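# Index the turntable one hole clockwise and re-seat plunger

## Task

Rotate the turntable forward by exactly one hole position, turning clockwise as viewed from overhead. Finish with the plunger's pin pushed all the way down into the hole it now lines up with. The fixture must stay upright on the deck, and neither gripper may be touching it at the end.

## Robot and tools

Robot: two six-joint arms with parallel grippers, left_arm and right_arm. In the scene frame the origin sits at table-top height halfway between the two nominal arm bases. +x points out over the table, +z points up, and left_arm is on the +y side. Image left and right do not match the arm names. Calibrated base places: left_arm at (+0.025, +0.326, +0.031) m, right_arm at (-0.004, -0.268, +0.031) m. Both are nearly unrotated, with up along +z.

Hand poses are printed in each arm's own base frame: end_effector_position in metres and end_effector_quat_wxyz. This frame also applies to that arm's velocities and its wrist camera pose. Fixed cameras and the table use the scene frame. The printed pose can be off by a few centimetres, more when the arm is stretched far. The fingers point along the gripper's +z axis and close along its y axis. end_effector_position is the spot between the pads, roughly 1 cm back from the fingertips.

Row layout (used by every motion tool): a single list of 14 numbers, always covering both arms even if only one moves. Numbers 1-6 are left_arm joint targets and number 7 is the left opening. Numbers 8-14 are the same for right_arm. Joint order within each arm: waist, shoulder, elbow, wrist roll, wrist yaw, wrist pitch. Joint values are absolute target angles in radians, in the same form as the Joint positions line, not offsets. Stated ranges: waist -2.618 to 3.054, shoulder 0.000 to 3.142, elbow 0.000 to 3.142, wrist roll -2.094 to 2.094, wrist yaw -1.571 to 1.571, wrist pitch -1.571 to 1.571. Actual ends may differ by up to 0.059 rad either way. A target beyond an end by more than 0.059, and farther out than the joint already is, gets the call rejected. A target past the real end is clipped, and the result then reports "joint sent to its limit". Opening is an absolute command from -1 (closed) to +1 (fully open). To keep one gripper unchanged, repeat its current command, because 0 is itself a command.

Tools:
- execute_actions(actions, cameras): actions is a list of actions. Each action is a table of up to 15 rows, one row per 1/30 s step, so an action lasts 0.5 s. If fewer than 15 rows are given, the last row is held to the end. An empty list only returns state and images.
- move(target, speed, blend, opening_speed, blocking, cameras): moves all joints together along paths to absolute targets. target is one 14-number row, or a list of up to 15 rows that share a 10 s maximum. speed is in rad/s for the joint with the longest way to go: 0.01 to 12.57, default 0.5. Give one value, or one per target. blend is in rad and rounds off intermediate corners; 0 means stop at each point. opening_speed is in opening units per second, 0.2 or more. blocking=false returns after about 0.5 s while the motion continues, and a new move then replaces it. Paths do not avoid obstacles or the other arm, and grippers usually trace curves. The added "move:" line reports the outcome: done, off_target (at rest but more than 0.035 rad from target), moving, held, or fault. It may also carry limits=held.
- wait(seconds 0-10, cameras): the arms hold their last command.
- stop(cameras): brakes a running move, which needs braking room.
- zoom_image(camera, region): crops the newest image of cam_head_left, cam_head_right, cam_left_wrist or cam_right_wrist. region is [x0, y0, x1, y1] in pixels from the top-left corner, at most 504x504. Every image is 896x504.
- read_manual(section): licence texts only.
- finished_scene(scene): ends the current scene with that scene's number. This cannot be undone, so call it only after the goal holds with the robot clear.

Result lines: Joint positions and Joint velocities give one block per arm in joint order, then the pad gap in metres (0.094 means fully open). "within noise" means the arm is still. Joint targets shows the angles currently being driven toward; resend these to hold a joint still. Tool commands shows the current opening commands. grip_measured is the finger opening on the command scale; with nothing held it reads slightly wide. Joint torques are total drive outputs with offsets and noise. Positive means toward larger angles, and the first three joints wrap sign at ±28 N m. Actions calls also list sampled step positions. "joint command not followed" means the clearance check changed some targets. MOTOR HOT appears at 75 °C. At 90 °C the arm folds and goes idle; hotter still, it goes limp.

Motion limits: each joint's target is held within a lead of its measured angle, 0.339 rad for waist, shoulder and elbow and 2.2 for the wrists. Targets that would shift the gripper more than 200 mm are scaled back. Very small changes may produce no motion. Faster moves hit harder, and aiming further past a contact presses harder.

Gripping: the gripper squeezes at full force once the command is about 0.05 below the reading at first contact (more for small or round parts). Close slowly on anything fragile. To release, command well above grip_measured.

Avoid: dropping or releasing moving parts, slamming or hard pushes, knocking anything off the table, any contact or squeeze between the two arms, long holds at full stretch or against something that will not give (heat), and arm faults or stops. Before ending, leave the fixture upright with both hands clear.

Each tool is called after "Request:" as name(argument=value, ...), one argument or row to a line, values as JSON.

## Session

Request:
execute_actions(
  actions=[],
)

Scene clock: 0.00 s.
left_arm: end_effector_position=(+0.3695, +0.0210, +0.1447) grip_measured=+1.000 end_effector_quat_wxyz=(+0.691, -0.046, +0.720, +0.036) | right_arm: end_effector_position=(+0.3642, -0.0543, +0.1341) grip_measured=+1.000 end_effector_quat_wxyz=(+0.671, +0.135, +0.726, -0.062)
Joint names: [waist, shoulder, elbow, wrist roll, wrist yaw, wrist pitch]
Joint positions: left_arm=[-0.002 1.545 0.182 -0.017 -0.116 1.321 0.094] | right_arm=[-0.036 1.532 0.189 0.115 0.24 1.248 0.094]
Joint velocities: within noise
Joint torques (N m): no reading
Heat: left arm: 33 °C; right arm: 32 °C.
Joint targets: left_arm=[-0.002 1.540 0.186 -0.017 -0.116 1.320] | right_arm=[-0.036 1.528 0.193 0.114 0.240 1.243]
Tool commands: left_gripper/opening=+1.0 right_gripper/opening=+1.0

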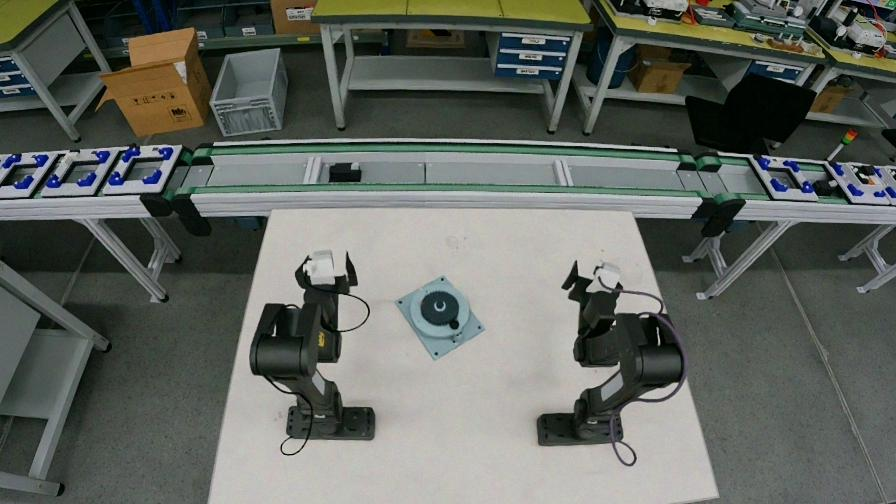

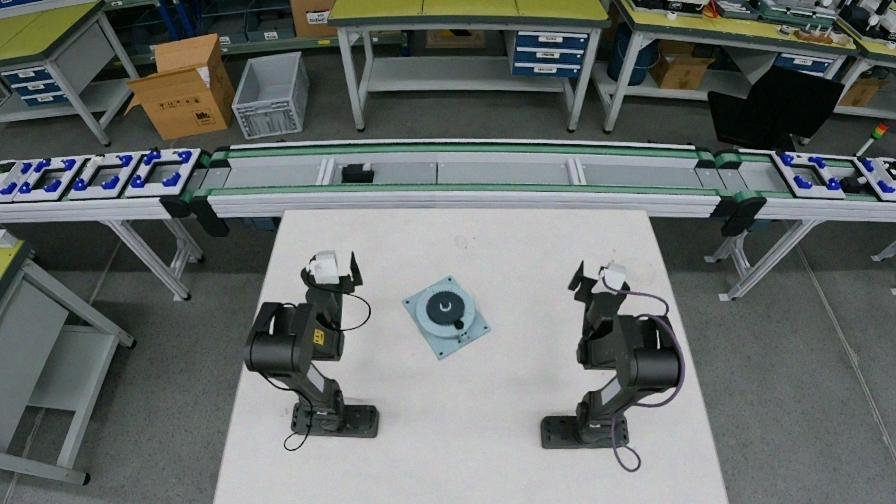

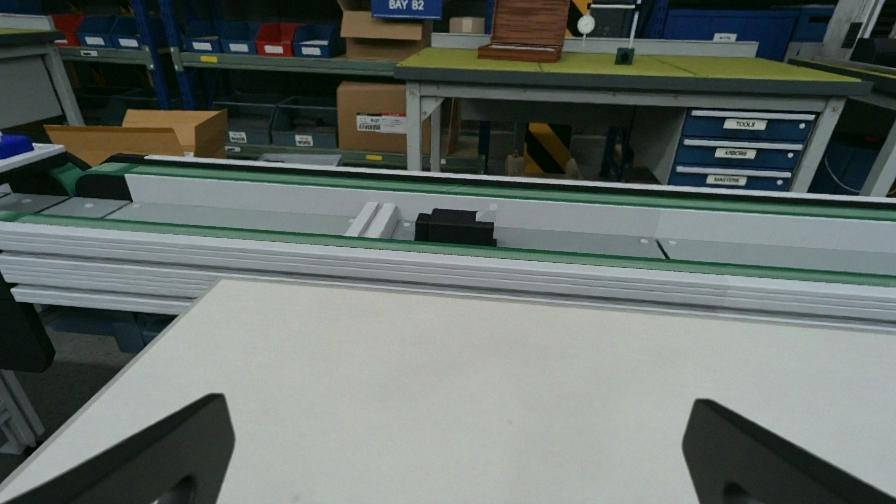

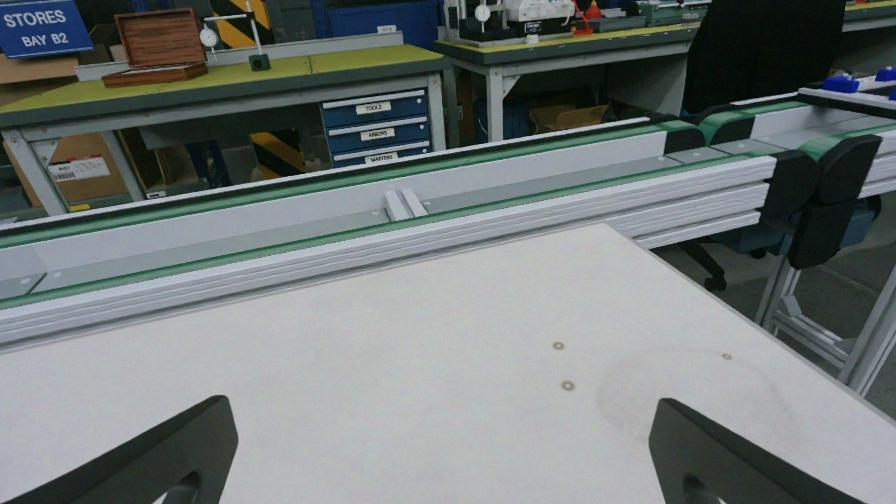

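Request:
zoom_image(
  camera="cam_head_left",
  region=[370, 260, 510, 370],
)

Request:
zoom_image(
  camera="cam_head_right",
  region=[370, 260, 510, 370],
)

Scaled by 3.600 from the camera's 896x504 image, which has a finer 1280x720 frame.

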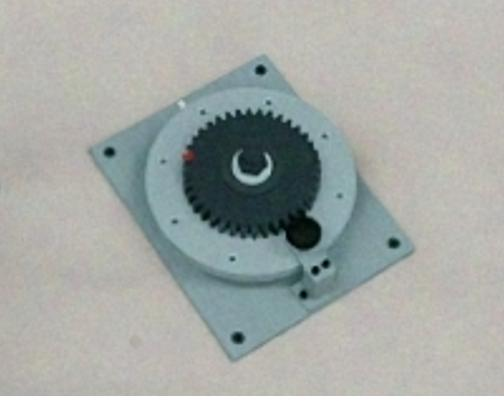

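Scaled by 3.600 from the camera's 896x504 image, which has a finer 1280x720 frame.

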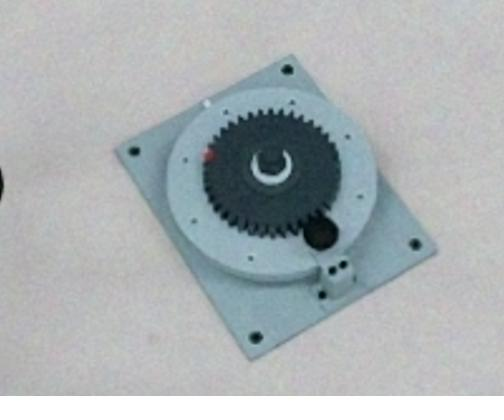

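Request:
move(
  target=[-0.751, 1.530, 1.636, 0, 0, -1.240, 1, -0.036, 1.528, 0.193, 0.114, 0.240, 1.243, 1],
  speed=0.8,
)

Scene clock: 132.40 s.
left_arm: end_effector_position=(+0.2603, -0.2385, +0.2306) grip_measured=+1.000 end_effector_quat_wxyz=(+0.191, +0.352, +0.913, -0.073) | right_arm: end_effector_position=(+0.3642, -0.0543, +0.1341) grip_measured=+1.000 end_effector_quat_wxyz=(+0.671, +0.135, +0.726, -0.062)
Joint names: [waist, shoulder, elbow, wrist roll, wrist yaw, wrist pitch]
Joint positions: left_arm=[-0.748 1.545 1.609 -0.01 -0.006 -1.223 0.094] | right_arm=[-0.036 1.532 0.189 0.115 0.24 1.248 0.094]
Joint velocities: within noise
Joint torques (N m): left_arm=[-0.34 -7.84 7.36 0.13 0.04 1.01] | right_arm=[-0.16 -4.51 6.09 0.02 0.01 1.72]
Heat: left arm: 34 °C; right arm: 36 °C.
Joint targets: left_arm=[-0.751 1.530 1.636 0.000 0.000 -1.240] | right_arm=[-0.036 1.528 0.193 0.114 0.240 1.243]
move: done

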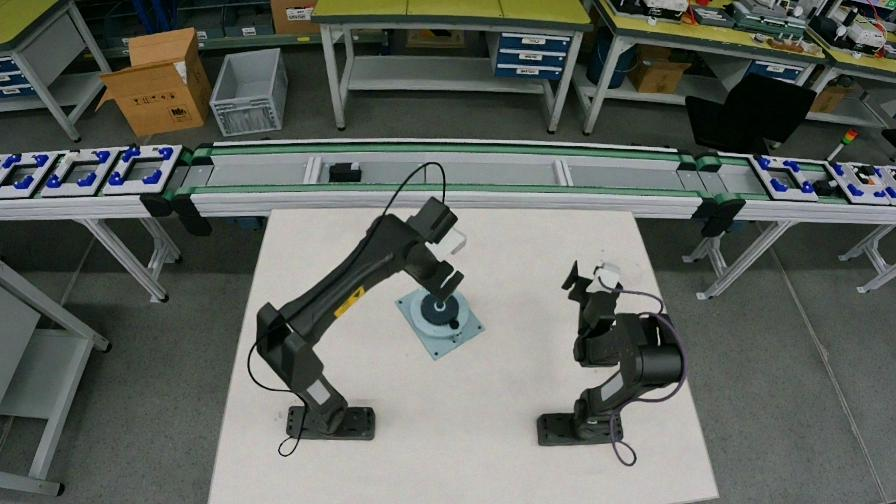

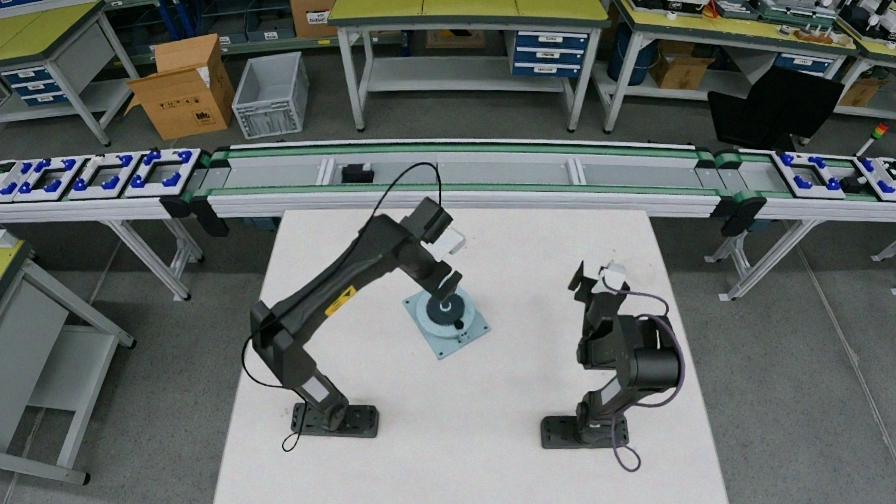

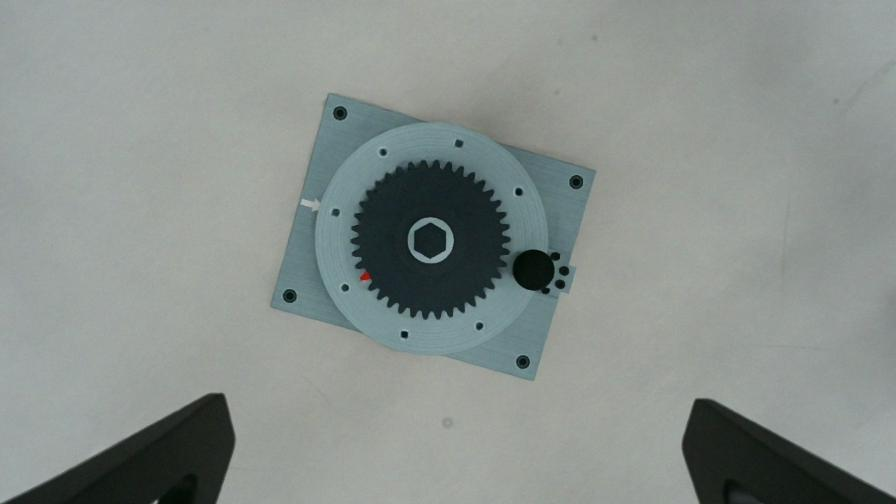

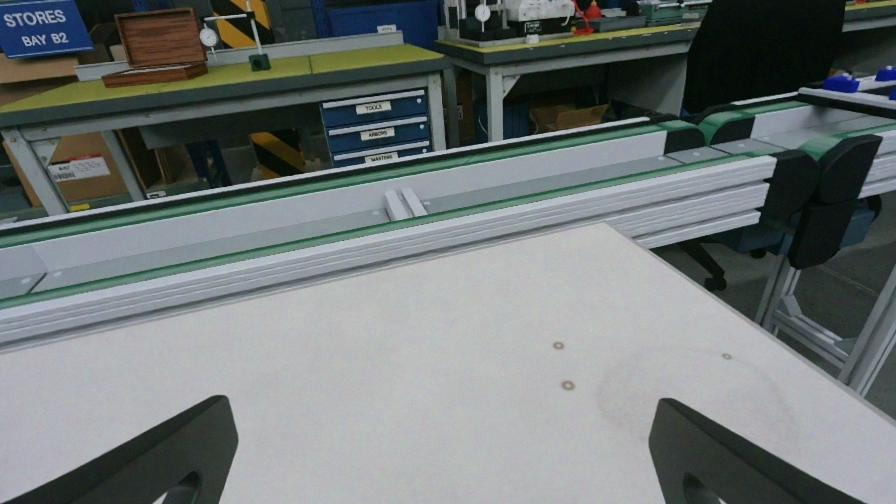

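Request:
zoom_image(
  camera="cam_left_wrist",
  region=[260, 80, 610, 390],
)

Request:
zoom_image(
  camera="cam_left_wrist",
  region=[470, 210, 610, 320],
)

Scaled by 1.440 from the camera's 896x504 image, which has a finer 1280x720 frame.

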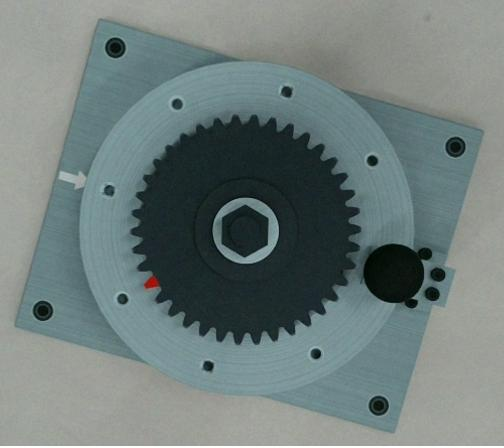

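Scaled by 3.600 from the camera's 896x504 image, which has a finer 1280x720 frame.

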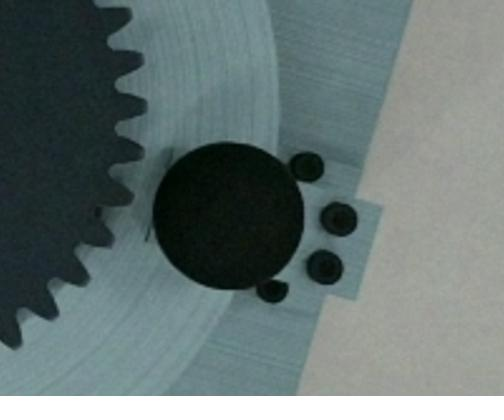

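Request:
zoom_image(
  camera="cam_left_wrist",
  region=[310, 120, 550, 255],
)

Request:
zoom_image(
  camera="cam_left_wrist",
  region=[310, 235, 550, 370],
)

Scaled by 2.100 from the camera's 896x504 image, which has a finer 1280x720 frame.

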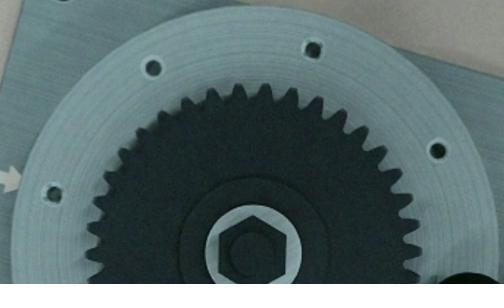

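Scaled by 2.100 from the camera's 896x504 image, which has a finer 1280x720 frame.

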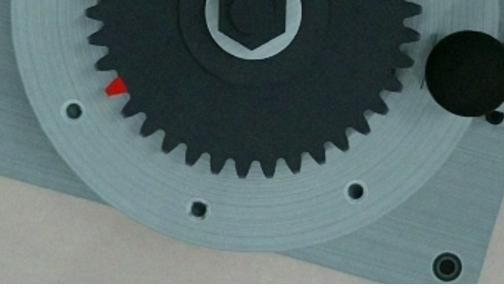

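Request:
move(
  target=[-0.551, 1.530, 1.636, 0, 0, -1.240, 1, -0.036, 1.528, 0.193, 0.114, 0.240, 1.243, 1],
  speed=0.8,
  cameras=["cam_left_wrist"],
)

Request:
zoom_image(
  camera="cam_left_wrist",
  region=[400, 50, 800, 450],
)

Scene clock: 179.37 s.
left_arm: end_effector_position=(+0.3013, -0.1836, +0.2304) grip_measured=+1.000 end_effector_quat_wxyz=(+0.196, +0.262, +0.943, -0.055) | right_arm: end_effector_position=(+0.3642, -0.0543, +0.1341) grip_measured=+1.000 end_effector_quat_wxyz=(+0.671, +0.135, +0.726, -0.062)
Joint names: [waist, shoulder, elbow, wrist roll, wrist yaw, wrist pitch]
Joint positions: left_arm=[-0.551 1.545 1.609 -0.009 -0.003 -1.225 0.094] | right_arm=[-0.036 1.532 0.189 0.115 0.24 1.248 0.094]
Joint velocities: within noise
Joint torques (N m): left_arm=[0.01 -7.86 7.38 0.12 0.01 1.03] | right_arm=[-0.12 -4.48 6.16 0.01 0.01 1.7]
Heat: left arm: 33 °C; right arm: 37 °C.
Joint targets: left_arm=[-0.551 1.530 1.636 0.000 0.000 -1.240] | right_arm=[-0.036 1.528 0.193 0.114 0.240 1.243]
move: done
Images, in order (width x height): cam_left_wrist 896x504.

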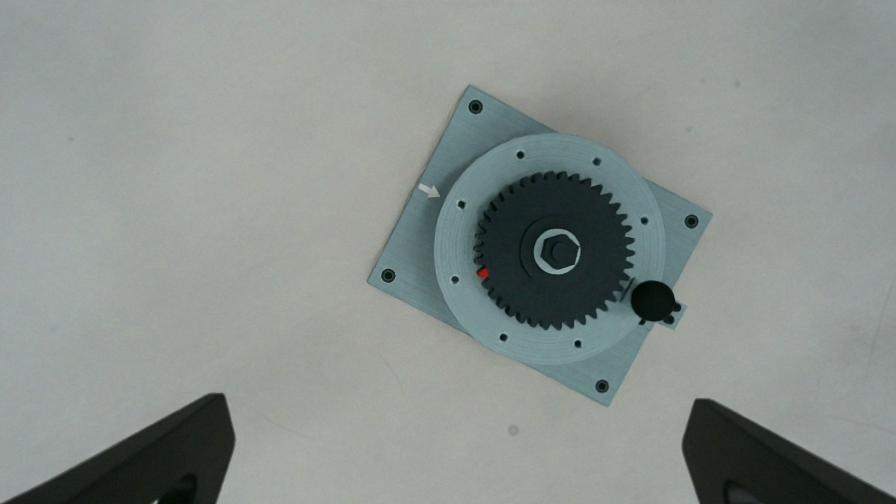

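Scaled by 1.260 from the camera's 896x504 image, which has a finer 1280x720 frame.

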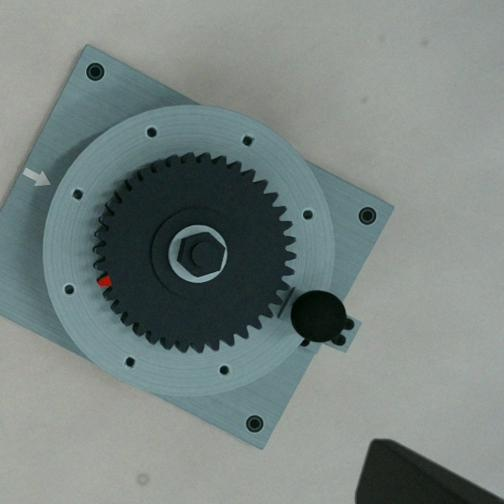

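Request:
move(
  target=[-0.2, 1.530, 1.636, 0, 0, -1.240, 1, 0.835, 1.528, 0.193, 0.0, 0.0, 1.0, 1],
  speed=0.8,
)

Request:
zoom_image(
  camera="cam_right_wrist",
  region=[200, 150, 700, 504],
)

Scene clock: 211.63 s.
left_arm: end_effector_position=(+0.3458, -0.0699, +0.2304) grip_measured=+1.000 end_effector_quat_wxyz=(+0.203, +0.095, +0.974, -0.021) | right_arm: end_effector_position=(+0.2428, +0.2637, +0.0761) grip_measured=+1.000 end_effector_quat_wxyz=(+0.532, -0.322, +0.748, +0.232)
Joint names: [waist, shoulder, elbow, wrist roll, wrist yaw, wrist pitch]
Joint positions: left_arm=[-0.203 1.545 1.609 -0.009 -0.001 -1.225 0.094] | right_arm=[0.829 1.532 0.189 0.008 0.009 1.011 0.094]
Joint velocities: within noise
Joint torques (N m): left_arm=[0.2 -7.87 7.35 0.12 0.01 1.03] | right_arm=[0.53 -4.55 6.13 -0.05 -0.1 1.65]
Heat: left arm: 33 °C; right arm: 37 °C.
Joint targets: left_arm=[-0.200 1.530 1.636 0.000 0.000 -1.240] | right_arm=[0.835 1.528 0.193 0.000 0.000 1.000]
move: done

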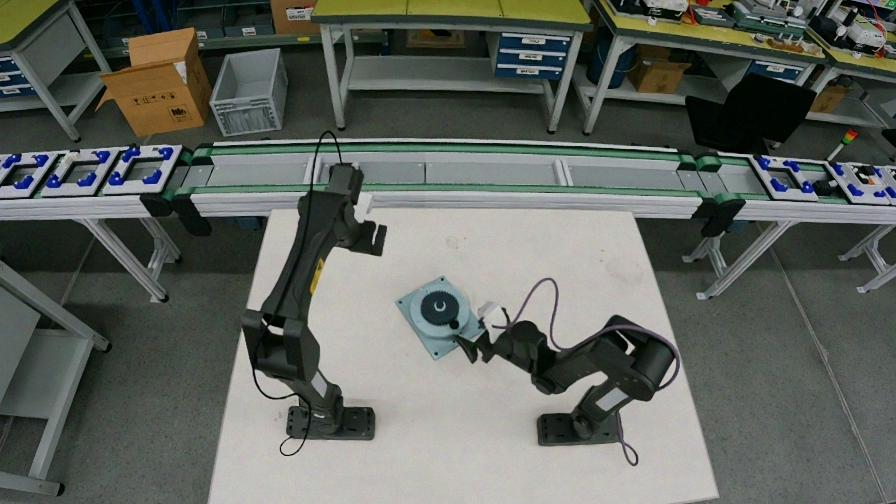

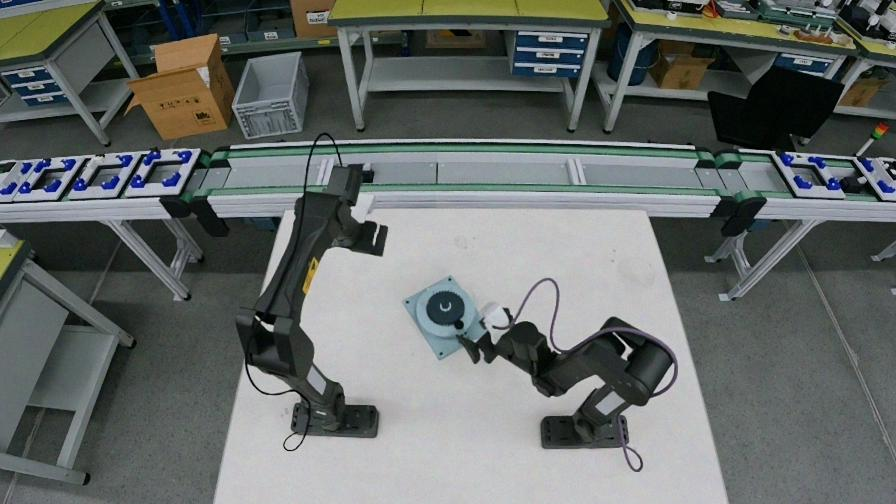

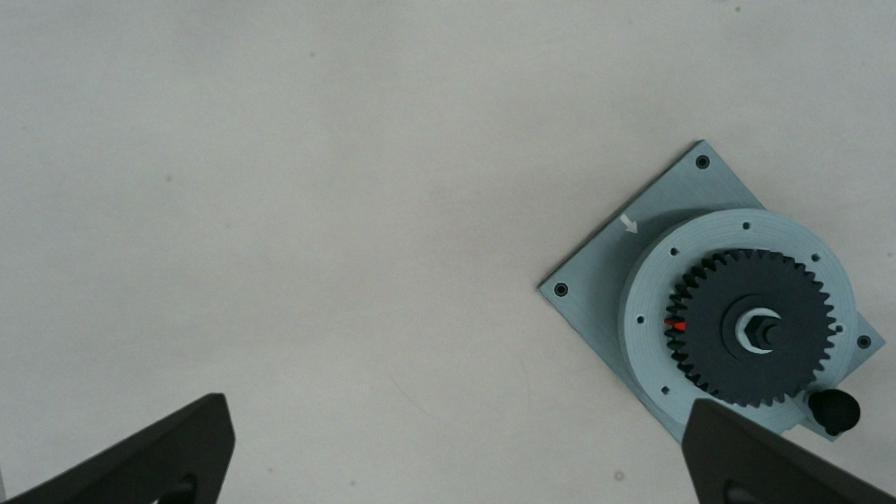

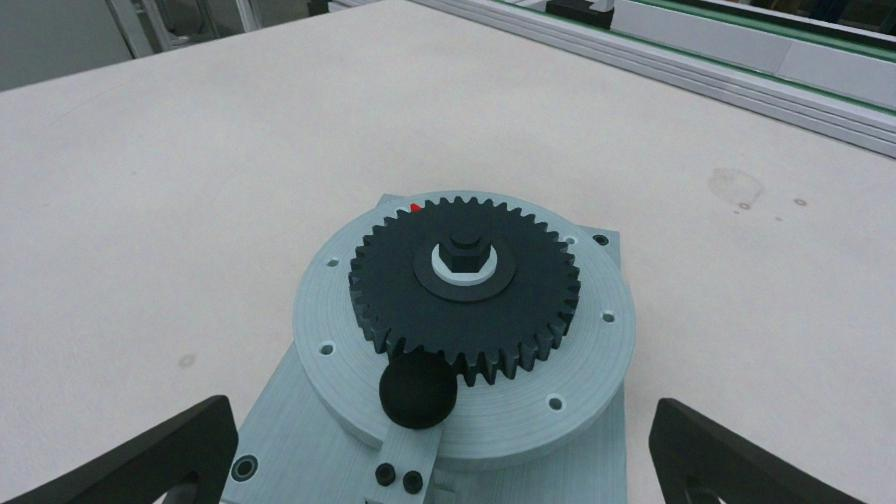

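Scaled by 1.008 from the camera's 896x504 image, which has a finer 1280x720 frame.

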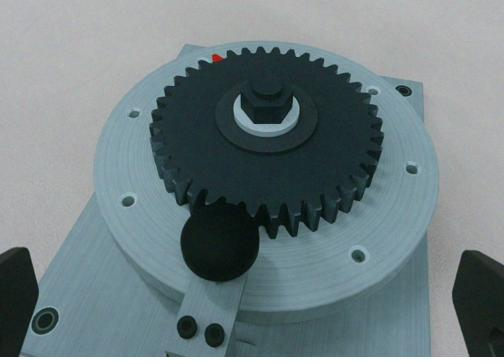

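Request:
zoom_image(
  camera="cam_left_wrist",
  region=[690, 280, 896, 460],
)

Request:
zoom_image(
  camera="cam_right_wrist",
  region=[340, 200, 600, 504],
)

Scaled by 2.447 from the camera's 896x504 image, which has a finer 1280x720 frame.

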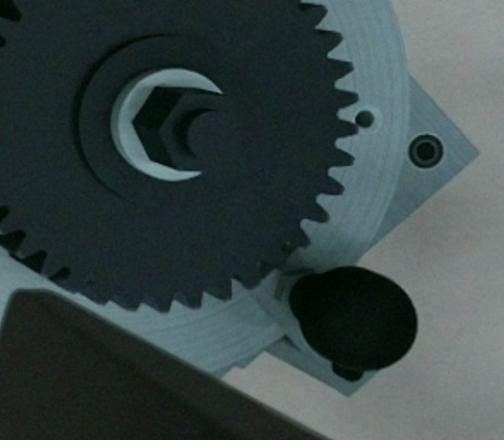

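Scaled by 1.658 from the camera's 896x504 image, which has a finer 1280x720 frame.

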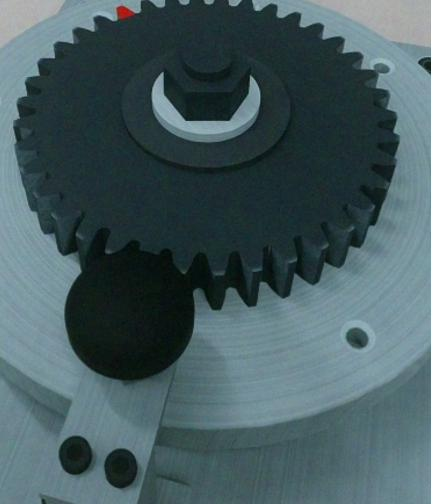

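Request:
move(
  target=[
    [-0.2, 1.530, 1.636, 0, 0, -1.240, 1, 0.05, 1.528, 0.193, 0.0, 0.0, 1.0, 1],
    [-0.2, 1.530, 1.636, 0, 0, -1.240, 1, 0.05, 2.457, 0.950, 1.57, -1.5, 1.50, 1],
  ],
  speed=0.8,
  cameras=["cam_right_wrist", "cam_head_left"],
)

Scene clock: 470.83 s.
left_arm: end_effector_position=(+0.3458, -0.0699, +0.2304) grip_measured=+1.000 end_effector_quat_wxyz=(+0.203, +0.095, +0.974, -0.021) | right_arm: end_effector_position=(+0.3734, +0.2000, +0.0484) grip_measured=+1.000 end_effector_quat_wxyz=(+0.000, +0.020, +0.708, +0.706)
Joint names: [waist, shoulder, elbow, wrist roll, wrist yaw, wrist pitch]
Joint positions: left_arm=[-0.203 1.545 1.609 -0.009 -0.001 -1.225 0.094] | right_arm=[0.056 2.431 0.938 1.566 -1.487 1.46 0.094]
Joint velocities: within noise
Joint torques (N m): left_arm=[0.21 -7.84 7.36 0.12 0 1.02] | right_arm=[-0.73 -8.34 5.27 0.05 -0.18 1.53]
Heat: left arm: 33 °C; right arm: 38 °C.
Joint targets: left_arm=[-0.200 1.530 1.636 0.000 0.000 -1.240] | right_arm=[0.050 2.457 0.950 1.570 -1.500 1.500]
move: off_target (right_arm); right_arm: the wrist pitch is farthest, 0.040 rad from its target
Images, in order (width x height): cam_head_left 896x504, cam_right_wrist 896x504.

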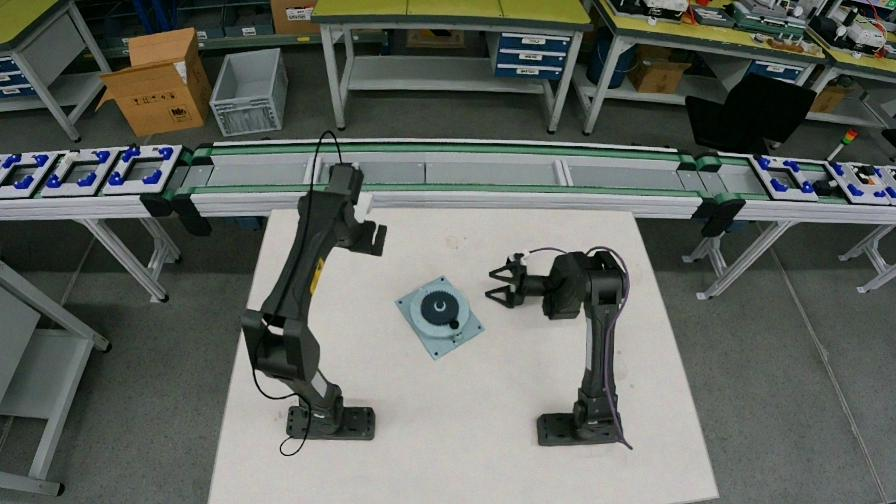

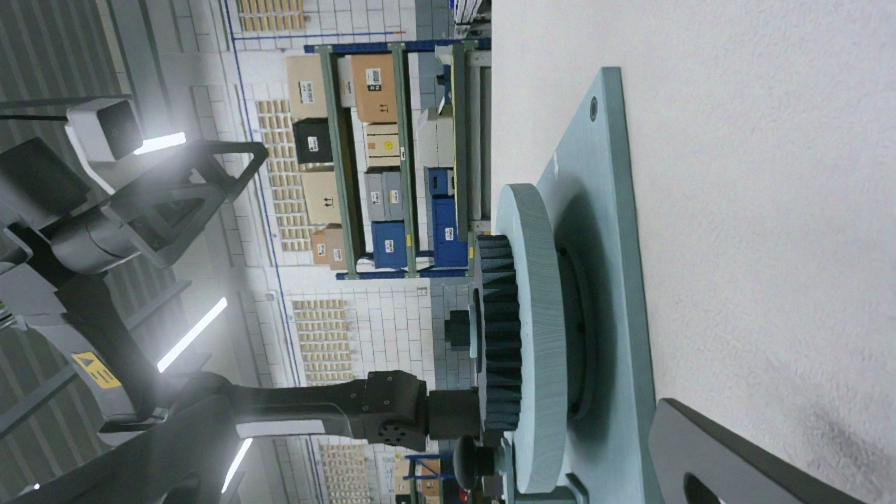

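Request:
zoom_image(
  camera="cam_right_wrist",
  region=[400, 300, 660, 504],
)

Request:
zoom_image(
  camera="cam_right_wrist",
  region=[400, 60, 660, 504],
)

Scaled by 1.938 from the camera's 896x504 image, which has a finer 1280x720 frame.

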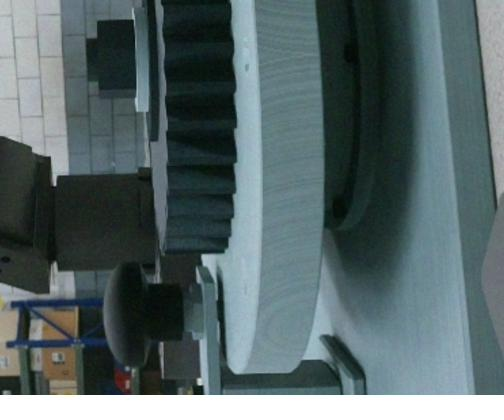

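Scaled by 1.135 from the camera's 896x504 image, which has a finer 1280x720 frame.

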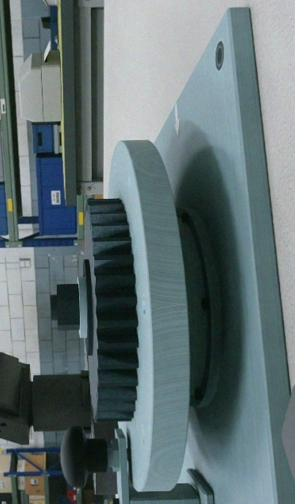

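Request:
move(
  target=[
    [-0.2, 1.530, 1.636, 0, 0, -1.240, 1, 0.05, 1.528, 0.193, 0.0, 0.0, 1.0, 1],
    [-0.71, 2.04, 1.78, 0, 0, -1.29, 1, 0.05, 1.528, 0.193, 0.0, 0.0, 1.0, 1],
  ],
  speed=0.8,
  cameras=["cam_left_wrist"],
)

Request:
zoom_image(
  camera="cam_left_wrist",
  region=[340, 180, 580, 380],
)

Scene clock: 540.30 s.
left_arm: end_effector_position=(+0.2974, -0.2579, +0.0959) grip_measured=+1.000 end_effector_quat_wxyz=(+0.007, +0.346, +0.938, -0.004) | right_arm: end_effector_position=(+0.3605, +0.0237, +0.0747) grip_measured=+1.000 end_effector_quat_wxyz=(+0.578, -0.023, +0.815, +0.024)
Joint names: [waist, shoulder, elbow, wrist roll, wrist yaw, wrist pitch]
Joint positions: left_arm=[-0.716 2.034 1.752 -0.009 0.003 -1.274 0.094] | right_arm=[0.056 1.548 0.201 0.008 -0.013 1.01 0.094]
Joint velocities: within noise
Joint torques (N m): left_arm=[0.43 -10.47 7.13 0.11 -0.03 0.26] | right_arm=[-0.73 -5.91 5.07 -0.07 0.12 1.65]
Heat: left arm: 33 °C; right arm: 37 °C.
Joint targets: left_arm=[-0.710 2.040 1.780 0.000 0.000 -1.290] | right_arm=[0.050 1.528 0.193 0.000 0.000 1.000]
move: done
Images, in order (width x height): cam_left_wrist 896x504.

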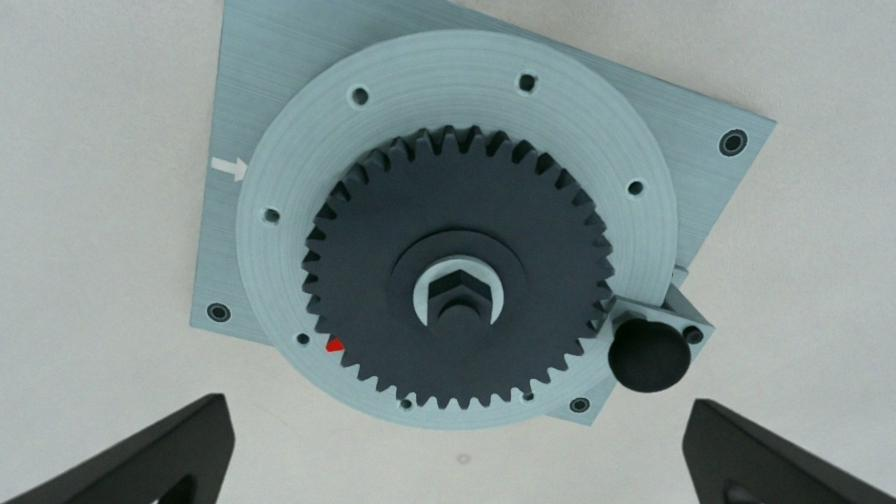

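Scaled by 2.100 from the camera's 896x504 image, which has a finer 1280x720 frame.

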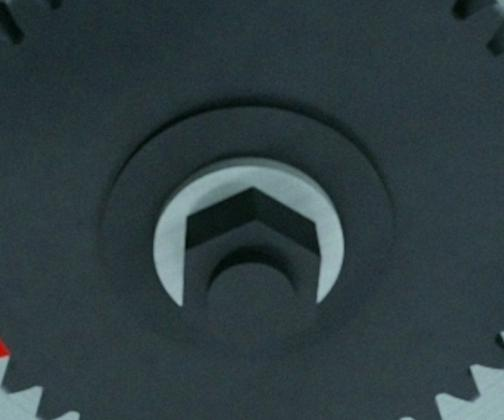

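Request:
move(
  target=[-0.71, 2.04, 1.78, -1.047, 0, -1.29, -0.3, 0.05, 1.528, 0.193, 0.0, 0.0, 1.0, 1],
  speed=0.8,
  cameras=["cam_left_wrist"],
)

Request:
zoom_image(
  camera="cam_left_wrist",
  region=[340, 180, 580, 380],
)

Scene clock: 626.97 s.
left_arm: end_effector_position=(+0.2971, -0.2577, +0.0959) grip_measured=-0.298 end_effector_quat_wxyz=(+0.003, -0.159, +0.987, -0.006) | right_arm: end_effector_position=(+0.3605, +0.0236, +0.0746) grip_measured=+1.000 end_effector_quat_wxyz=(+0.578, -0.023, +0.816, +0.024)
Joint names: [waist, shoulder, elbow, wrist roll, wrist yaw, wrist pitch]
Joint positions: left_arm=[-0.716 2.034 1.752 -1.036 0.003 -1.275 0.033] | right_arm=[0.056 1.548 0.201 0.008 -0.012 1.01 0.094]
Joint velocities: within noise
Joint torques (N m): left_arm=[0.42 -10.4 7.1 -0.12 -0.03 0.27] | right_arm=[-0.7 -5.93 5 -0.06 0.11 1.65]
Heat: left arm: 37 °C; right arm: 38 °C.
Joint targets: left_arm=[-0.710 2.040 1.780 -1.047 0.000 -1.290] | right_arm=[0.050 1.528 0.193 0.000 0.000 1.000]
move: done
Images, in order (width x height): cam_left_wrist 896x504.

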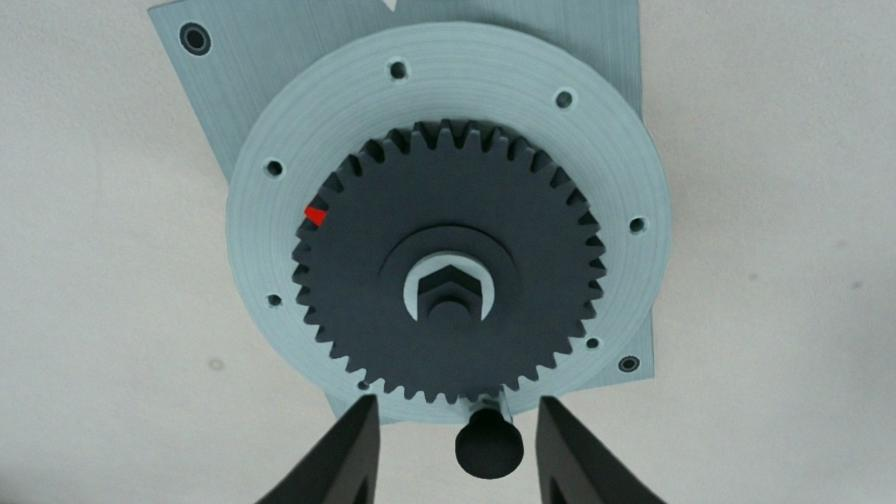

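Scaled by 2.100 from the camera's 896x504 image, which has a finer 1280x720 frame.

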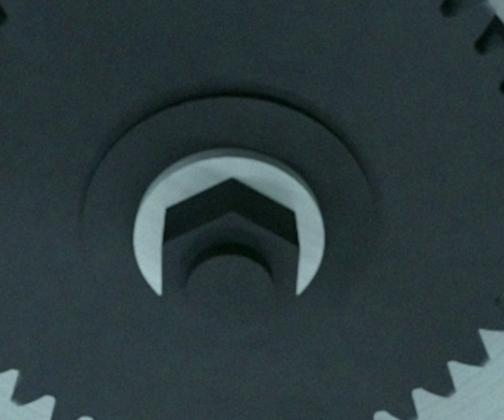

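Request:
move(
  target=[-0.712, 2.071, 1.645, -1.058, 0, -1.135, -0.3, 0.05, 1.528, 0.193, 0.0, 0.0, 1.0, 1],
  speed=0.3,
  cameras=["cam_left_wrist"],
)

Request:
zoom_image(
  camera="cam_left_wrist",
  region=[300, 250, 620, 504],
)

Scene clock: 664.87 s.
left_arm: end_effector_position=(+0.2999, -0.2601, +0.0641) grip_measured=-0.298 end_effector_quat_wxyz=(+0.005, -0.165, +0.986, -0.009) | right_arm: end_effector_position=(+0.3605, +0.0236, +0.0746) grip_measured=+1.000 end_effector_quat_wxyz=(+0.578, -0.024, +0.816, +0.023)
Joint names: [waist, shoulder, elbow, wrist roll, wrist yaw, wrist pitch]
Joint positions: left_arm=[-0.716 2.055 1.656 -1.047 0.003 -1.151 0.033] | right_arm=[0.056 1.548 0.201 0.007 -0.012 1.01 0.094]
Joint velocities: within noise
Joint torques (N m): left_arm=[0.27 -9.65 4.07 -0.1 -0.02 0.61] | right_arm=[-0.7 -5.91 5.04 -0.06 0.11 1.66]
Heat: left arm: 37 °C; right arm: 38 °C.
Joint targets: left_arm=[-0.712 2.071 1.645 -1.058 0.000 -1.135] | right_arm=[0.050 1.528 0.193 0.000 0.000 1.000]
move: done
Images, in order (width x height): cam_left_wrist 896x504.

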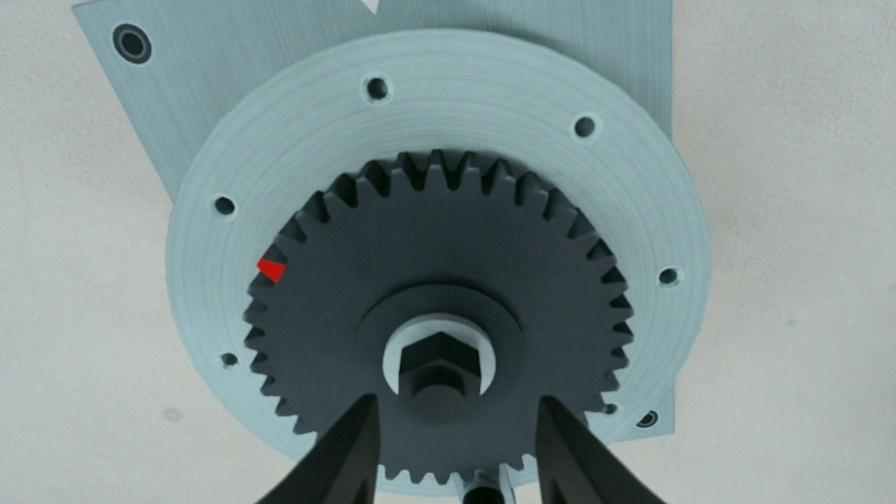

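Scaled by 1.575 from the camera's 896x504 image, which has a finer 1280x720 frame.

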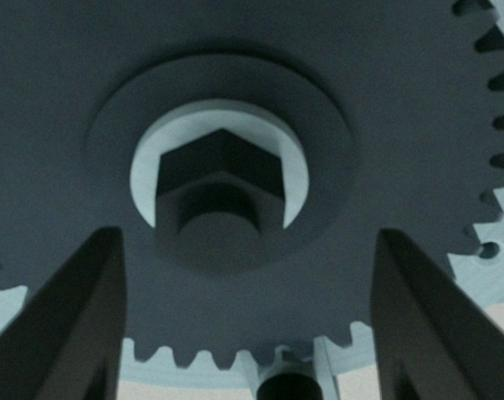

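Request:
move(
  target=[-0.712, 2.090, 1.581, -1.058, 0, -1.073, -0.3, 0.05, 1.528, 0.193, 0.0, 0.0, 1.0, 1],
  speed=0.15,
  cameras=["cam_left_wrist"],
)

Request:
zoom_image(
  camera="cam_left_wrist",
  region=[300, 250, 620, 504],
)

Scene clock: 698.20 s.
left_arm: end_effector_position=(+0.2965, -0.2571, +0.0424) grip_measured=-0.298 end_effector_quat_wxyz=(+0.000, -0.165, +0.986, -0.002) | right_arm: end_effector_position=(+0.3605, +0.0236, +0.0746) grip_measured=+1.000 end_effector_quat_wxyz=(+0.578, -0.024, +0.816, +0.023)
Joint names: [waist, shoulder, elbow, wrist roll, wrist yaw, wrist pitch]
Joint positions: left_arm=[-0.716 2.071 1.593 -1.048 0.003 -1.089 0.033] | right_arm=[0.056 1.548 0.201 0.007 -0.012 1.01 0.094]
Joint velocities: within noise
Joint torques (N m): left_arm=[0.27 -9.42 3.89 -0.1 -0.03 0.58] | right_arm=[-0.75 -5.94 5.07 -0.04 0.11 1.66]
Heat: left arm: 35 °C; right arm: 38 °C.
Joint targets: left_arm=[-0.712 2.090 1.581 -1.058 0.000 -1.073] | right_arm=[0.050 1.528 0.193 0.000 0.000 1.000]
move: done
Images, in order (width x height): cam_left_wrist 896x504.

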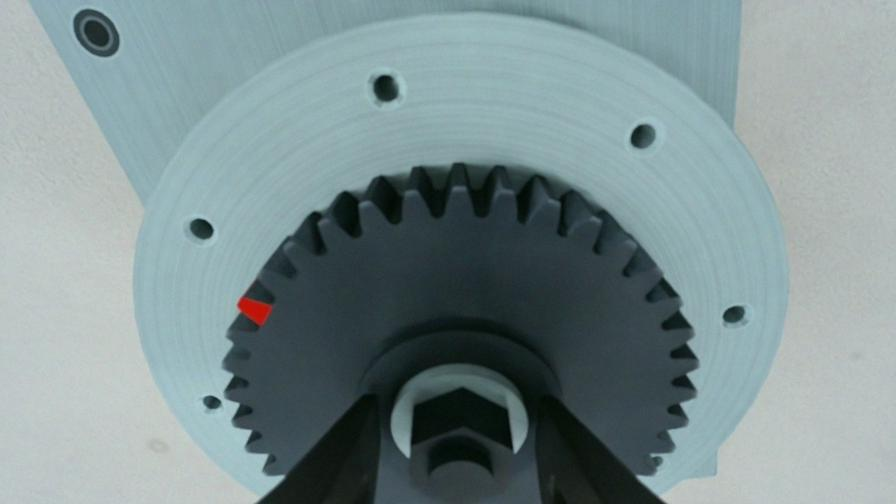

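Scaled by 1.575 from the camera's 896x504 image, which has a finer 1280x720 frame.

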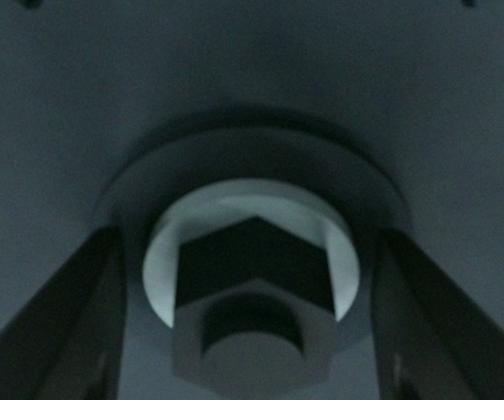

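Request:
move(
  target=[-0.712, 2.090, 1.581, -1.058, 0, -1.073, -0.75, 0.05, 1.528, 0.193, 0.0, 0.0, 1.0, 1],
  speed=0.15,
  opening_speed=0.4,
  cameras=["cam_left_wrist"],
)

Request:
zoom_image(
  camera="cam_left_wrist",
  region=[300, 250, 620, 504],
)

Scene clock: 708.23 s.
left_arm: end_effector_position=(+0.2967, -0.2568, +0.0424) grip_measured=-0.624 end_effector_quat_wxyz=(+0.001, -0.166, +0.986, -0.002) | right_arm: end_effector_position=(+0.3605, +0.0236, +0.0746) grip_measured=+1.000 end_effector_quat_wxyz=(+0.578, -0.024, +0.816, +0.023)
Joint names: [waist, shoulder, elbow, wrist roll, wrist yaw, wrist pitch]
Joint positions: left_arm=[-0.716 2.071 1.593 -1.048 0.001 -1.09 0.018] | right_arm=[0.056 1.548 0.201 0.007 -0.012 1.01 0.094]
Joint velocities: within noise
Joint torques (N m): left_arm=[0.25 -9.4 3.9 -0.09 -0.02 0.61] | right_arm=[-0.73 -5.9 4.98 -0.05 0.09 1.66]
Heat: left arm: 35 °C; right arm: 39 °C.
Joint targets: left_arm=[-0.712 2.090 1.581 -1.058 0.000 -1.073] | right_arm=[0.050 1.528 0.193 0.000 0.000 1.000]
move: done
Images, in order (width x height): cam_left_wrist 896x504.

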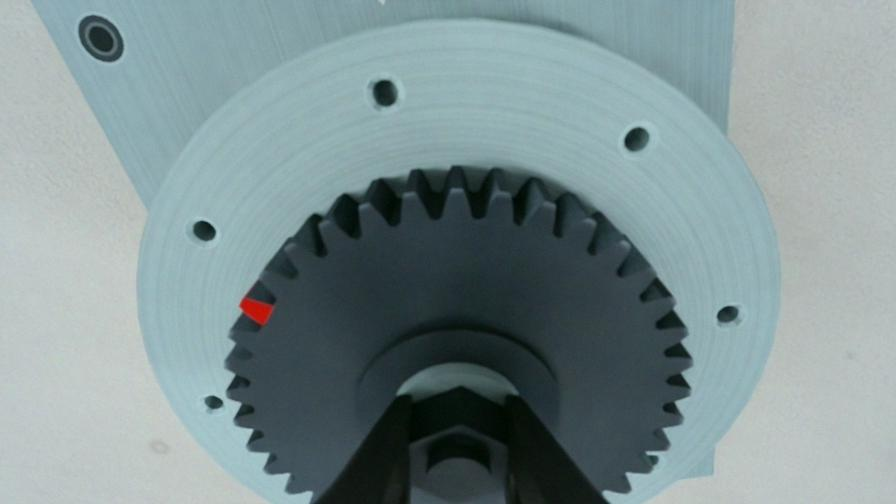

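Scaled by 1.575 from the camera's 896x504 image, which has a finer 1280x720 frame.

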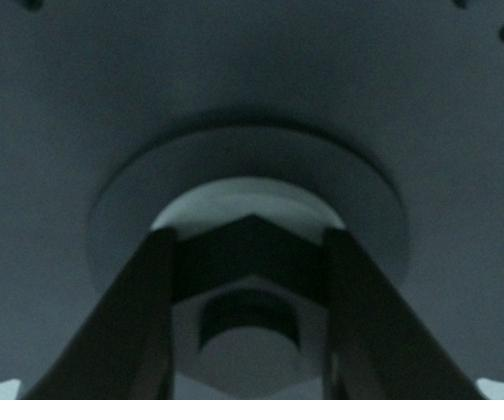

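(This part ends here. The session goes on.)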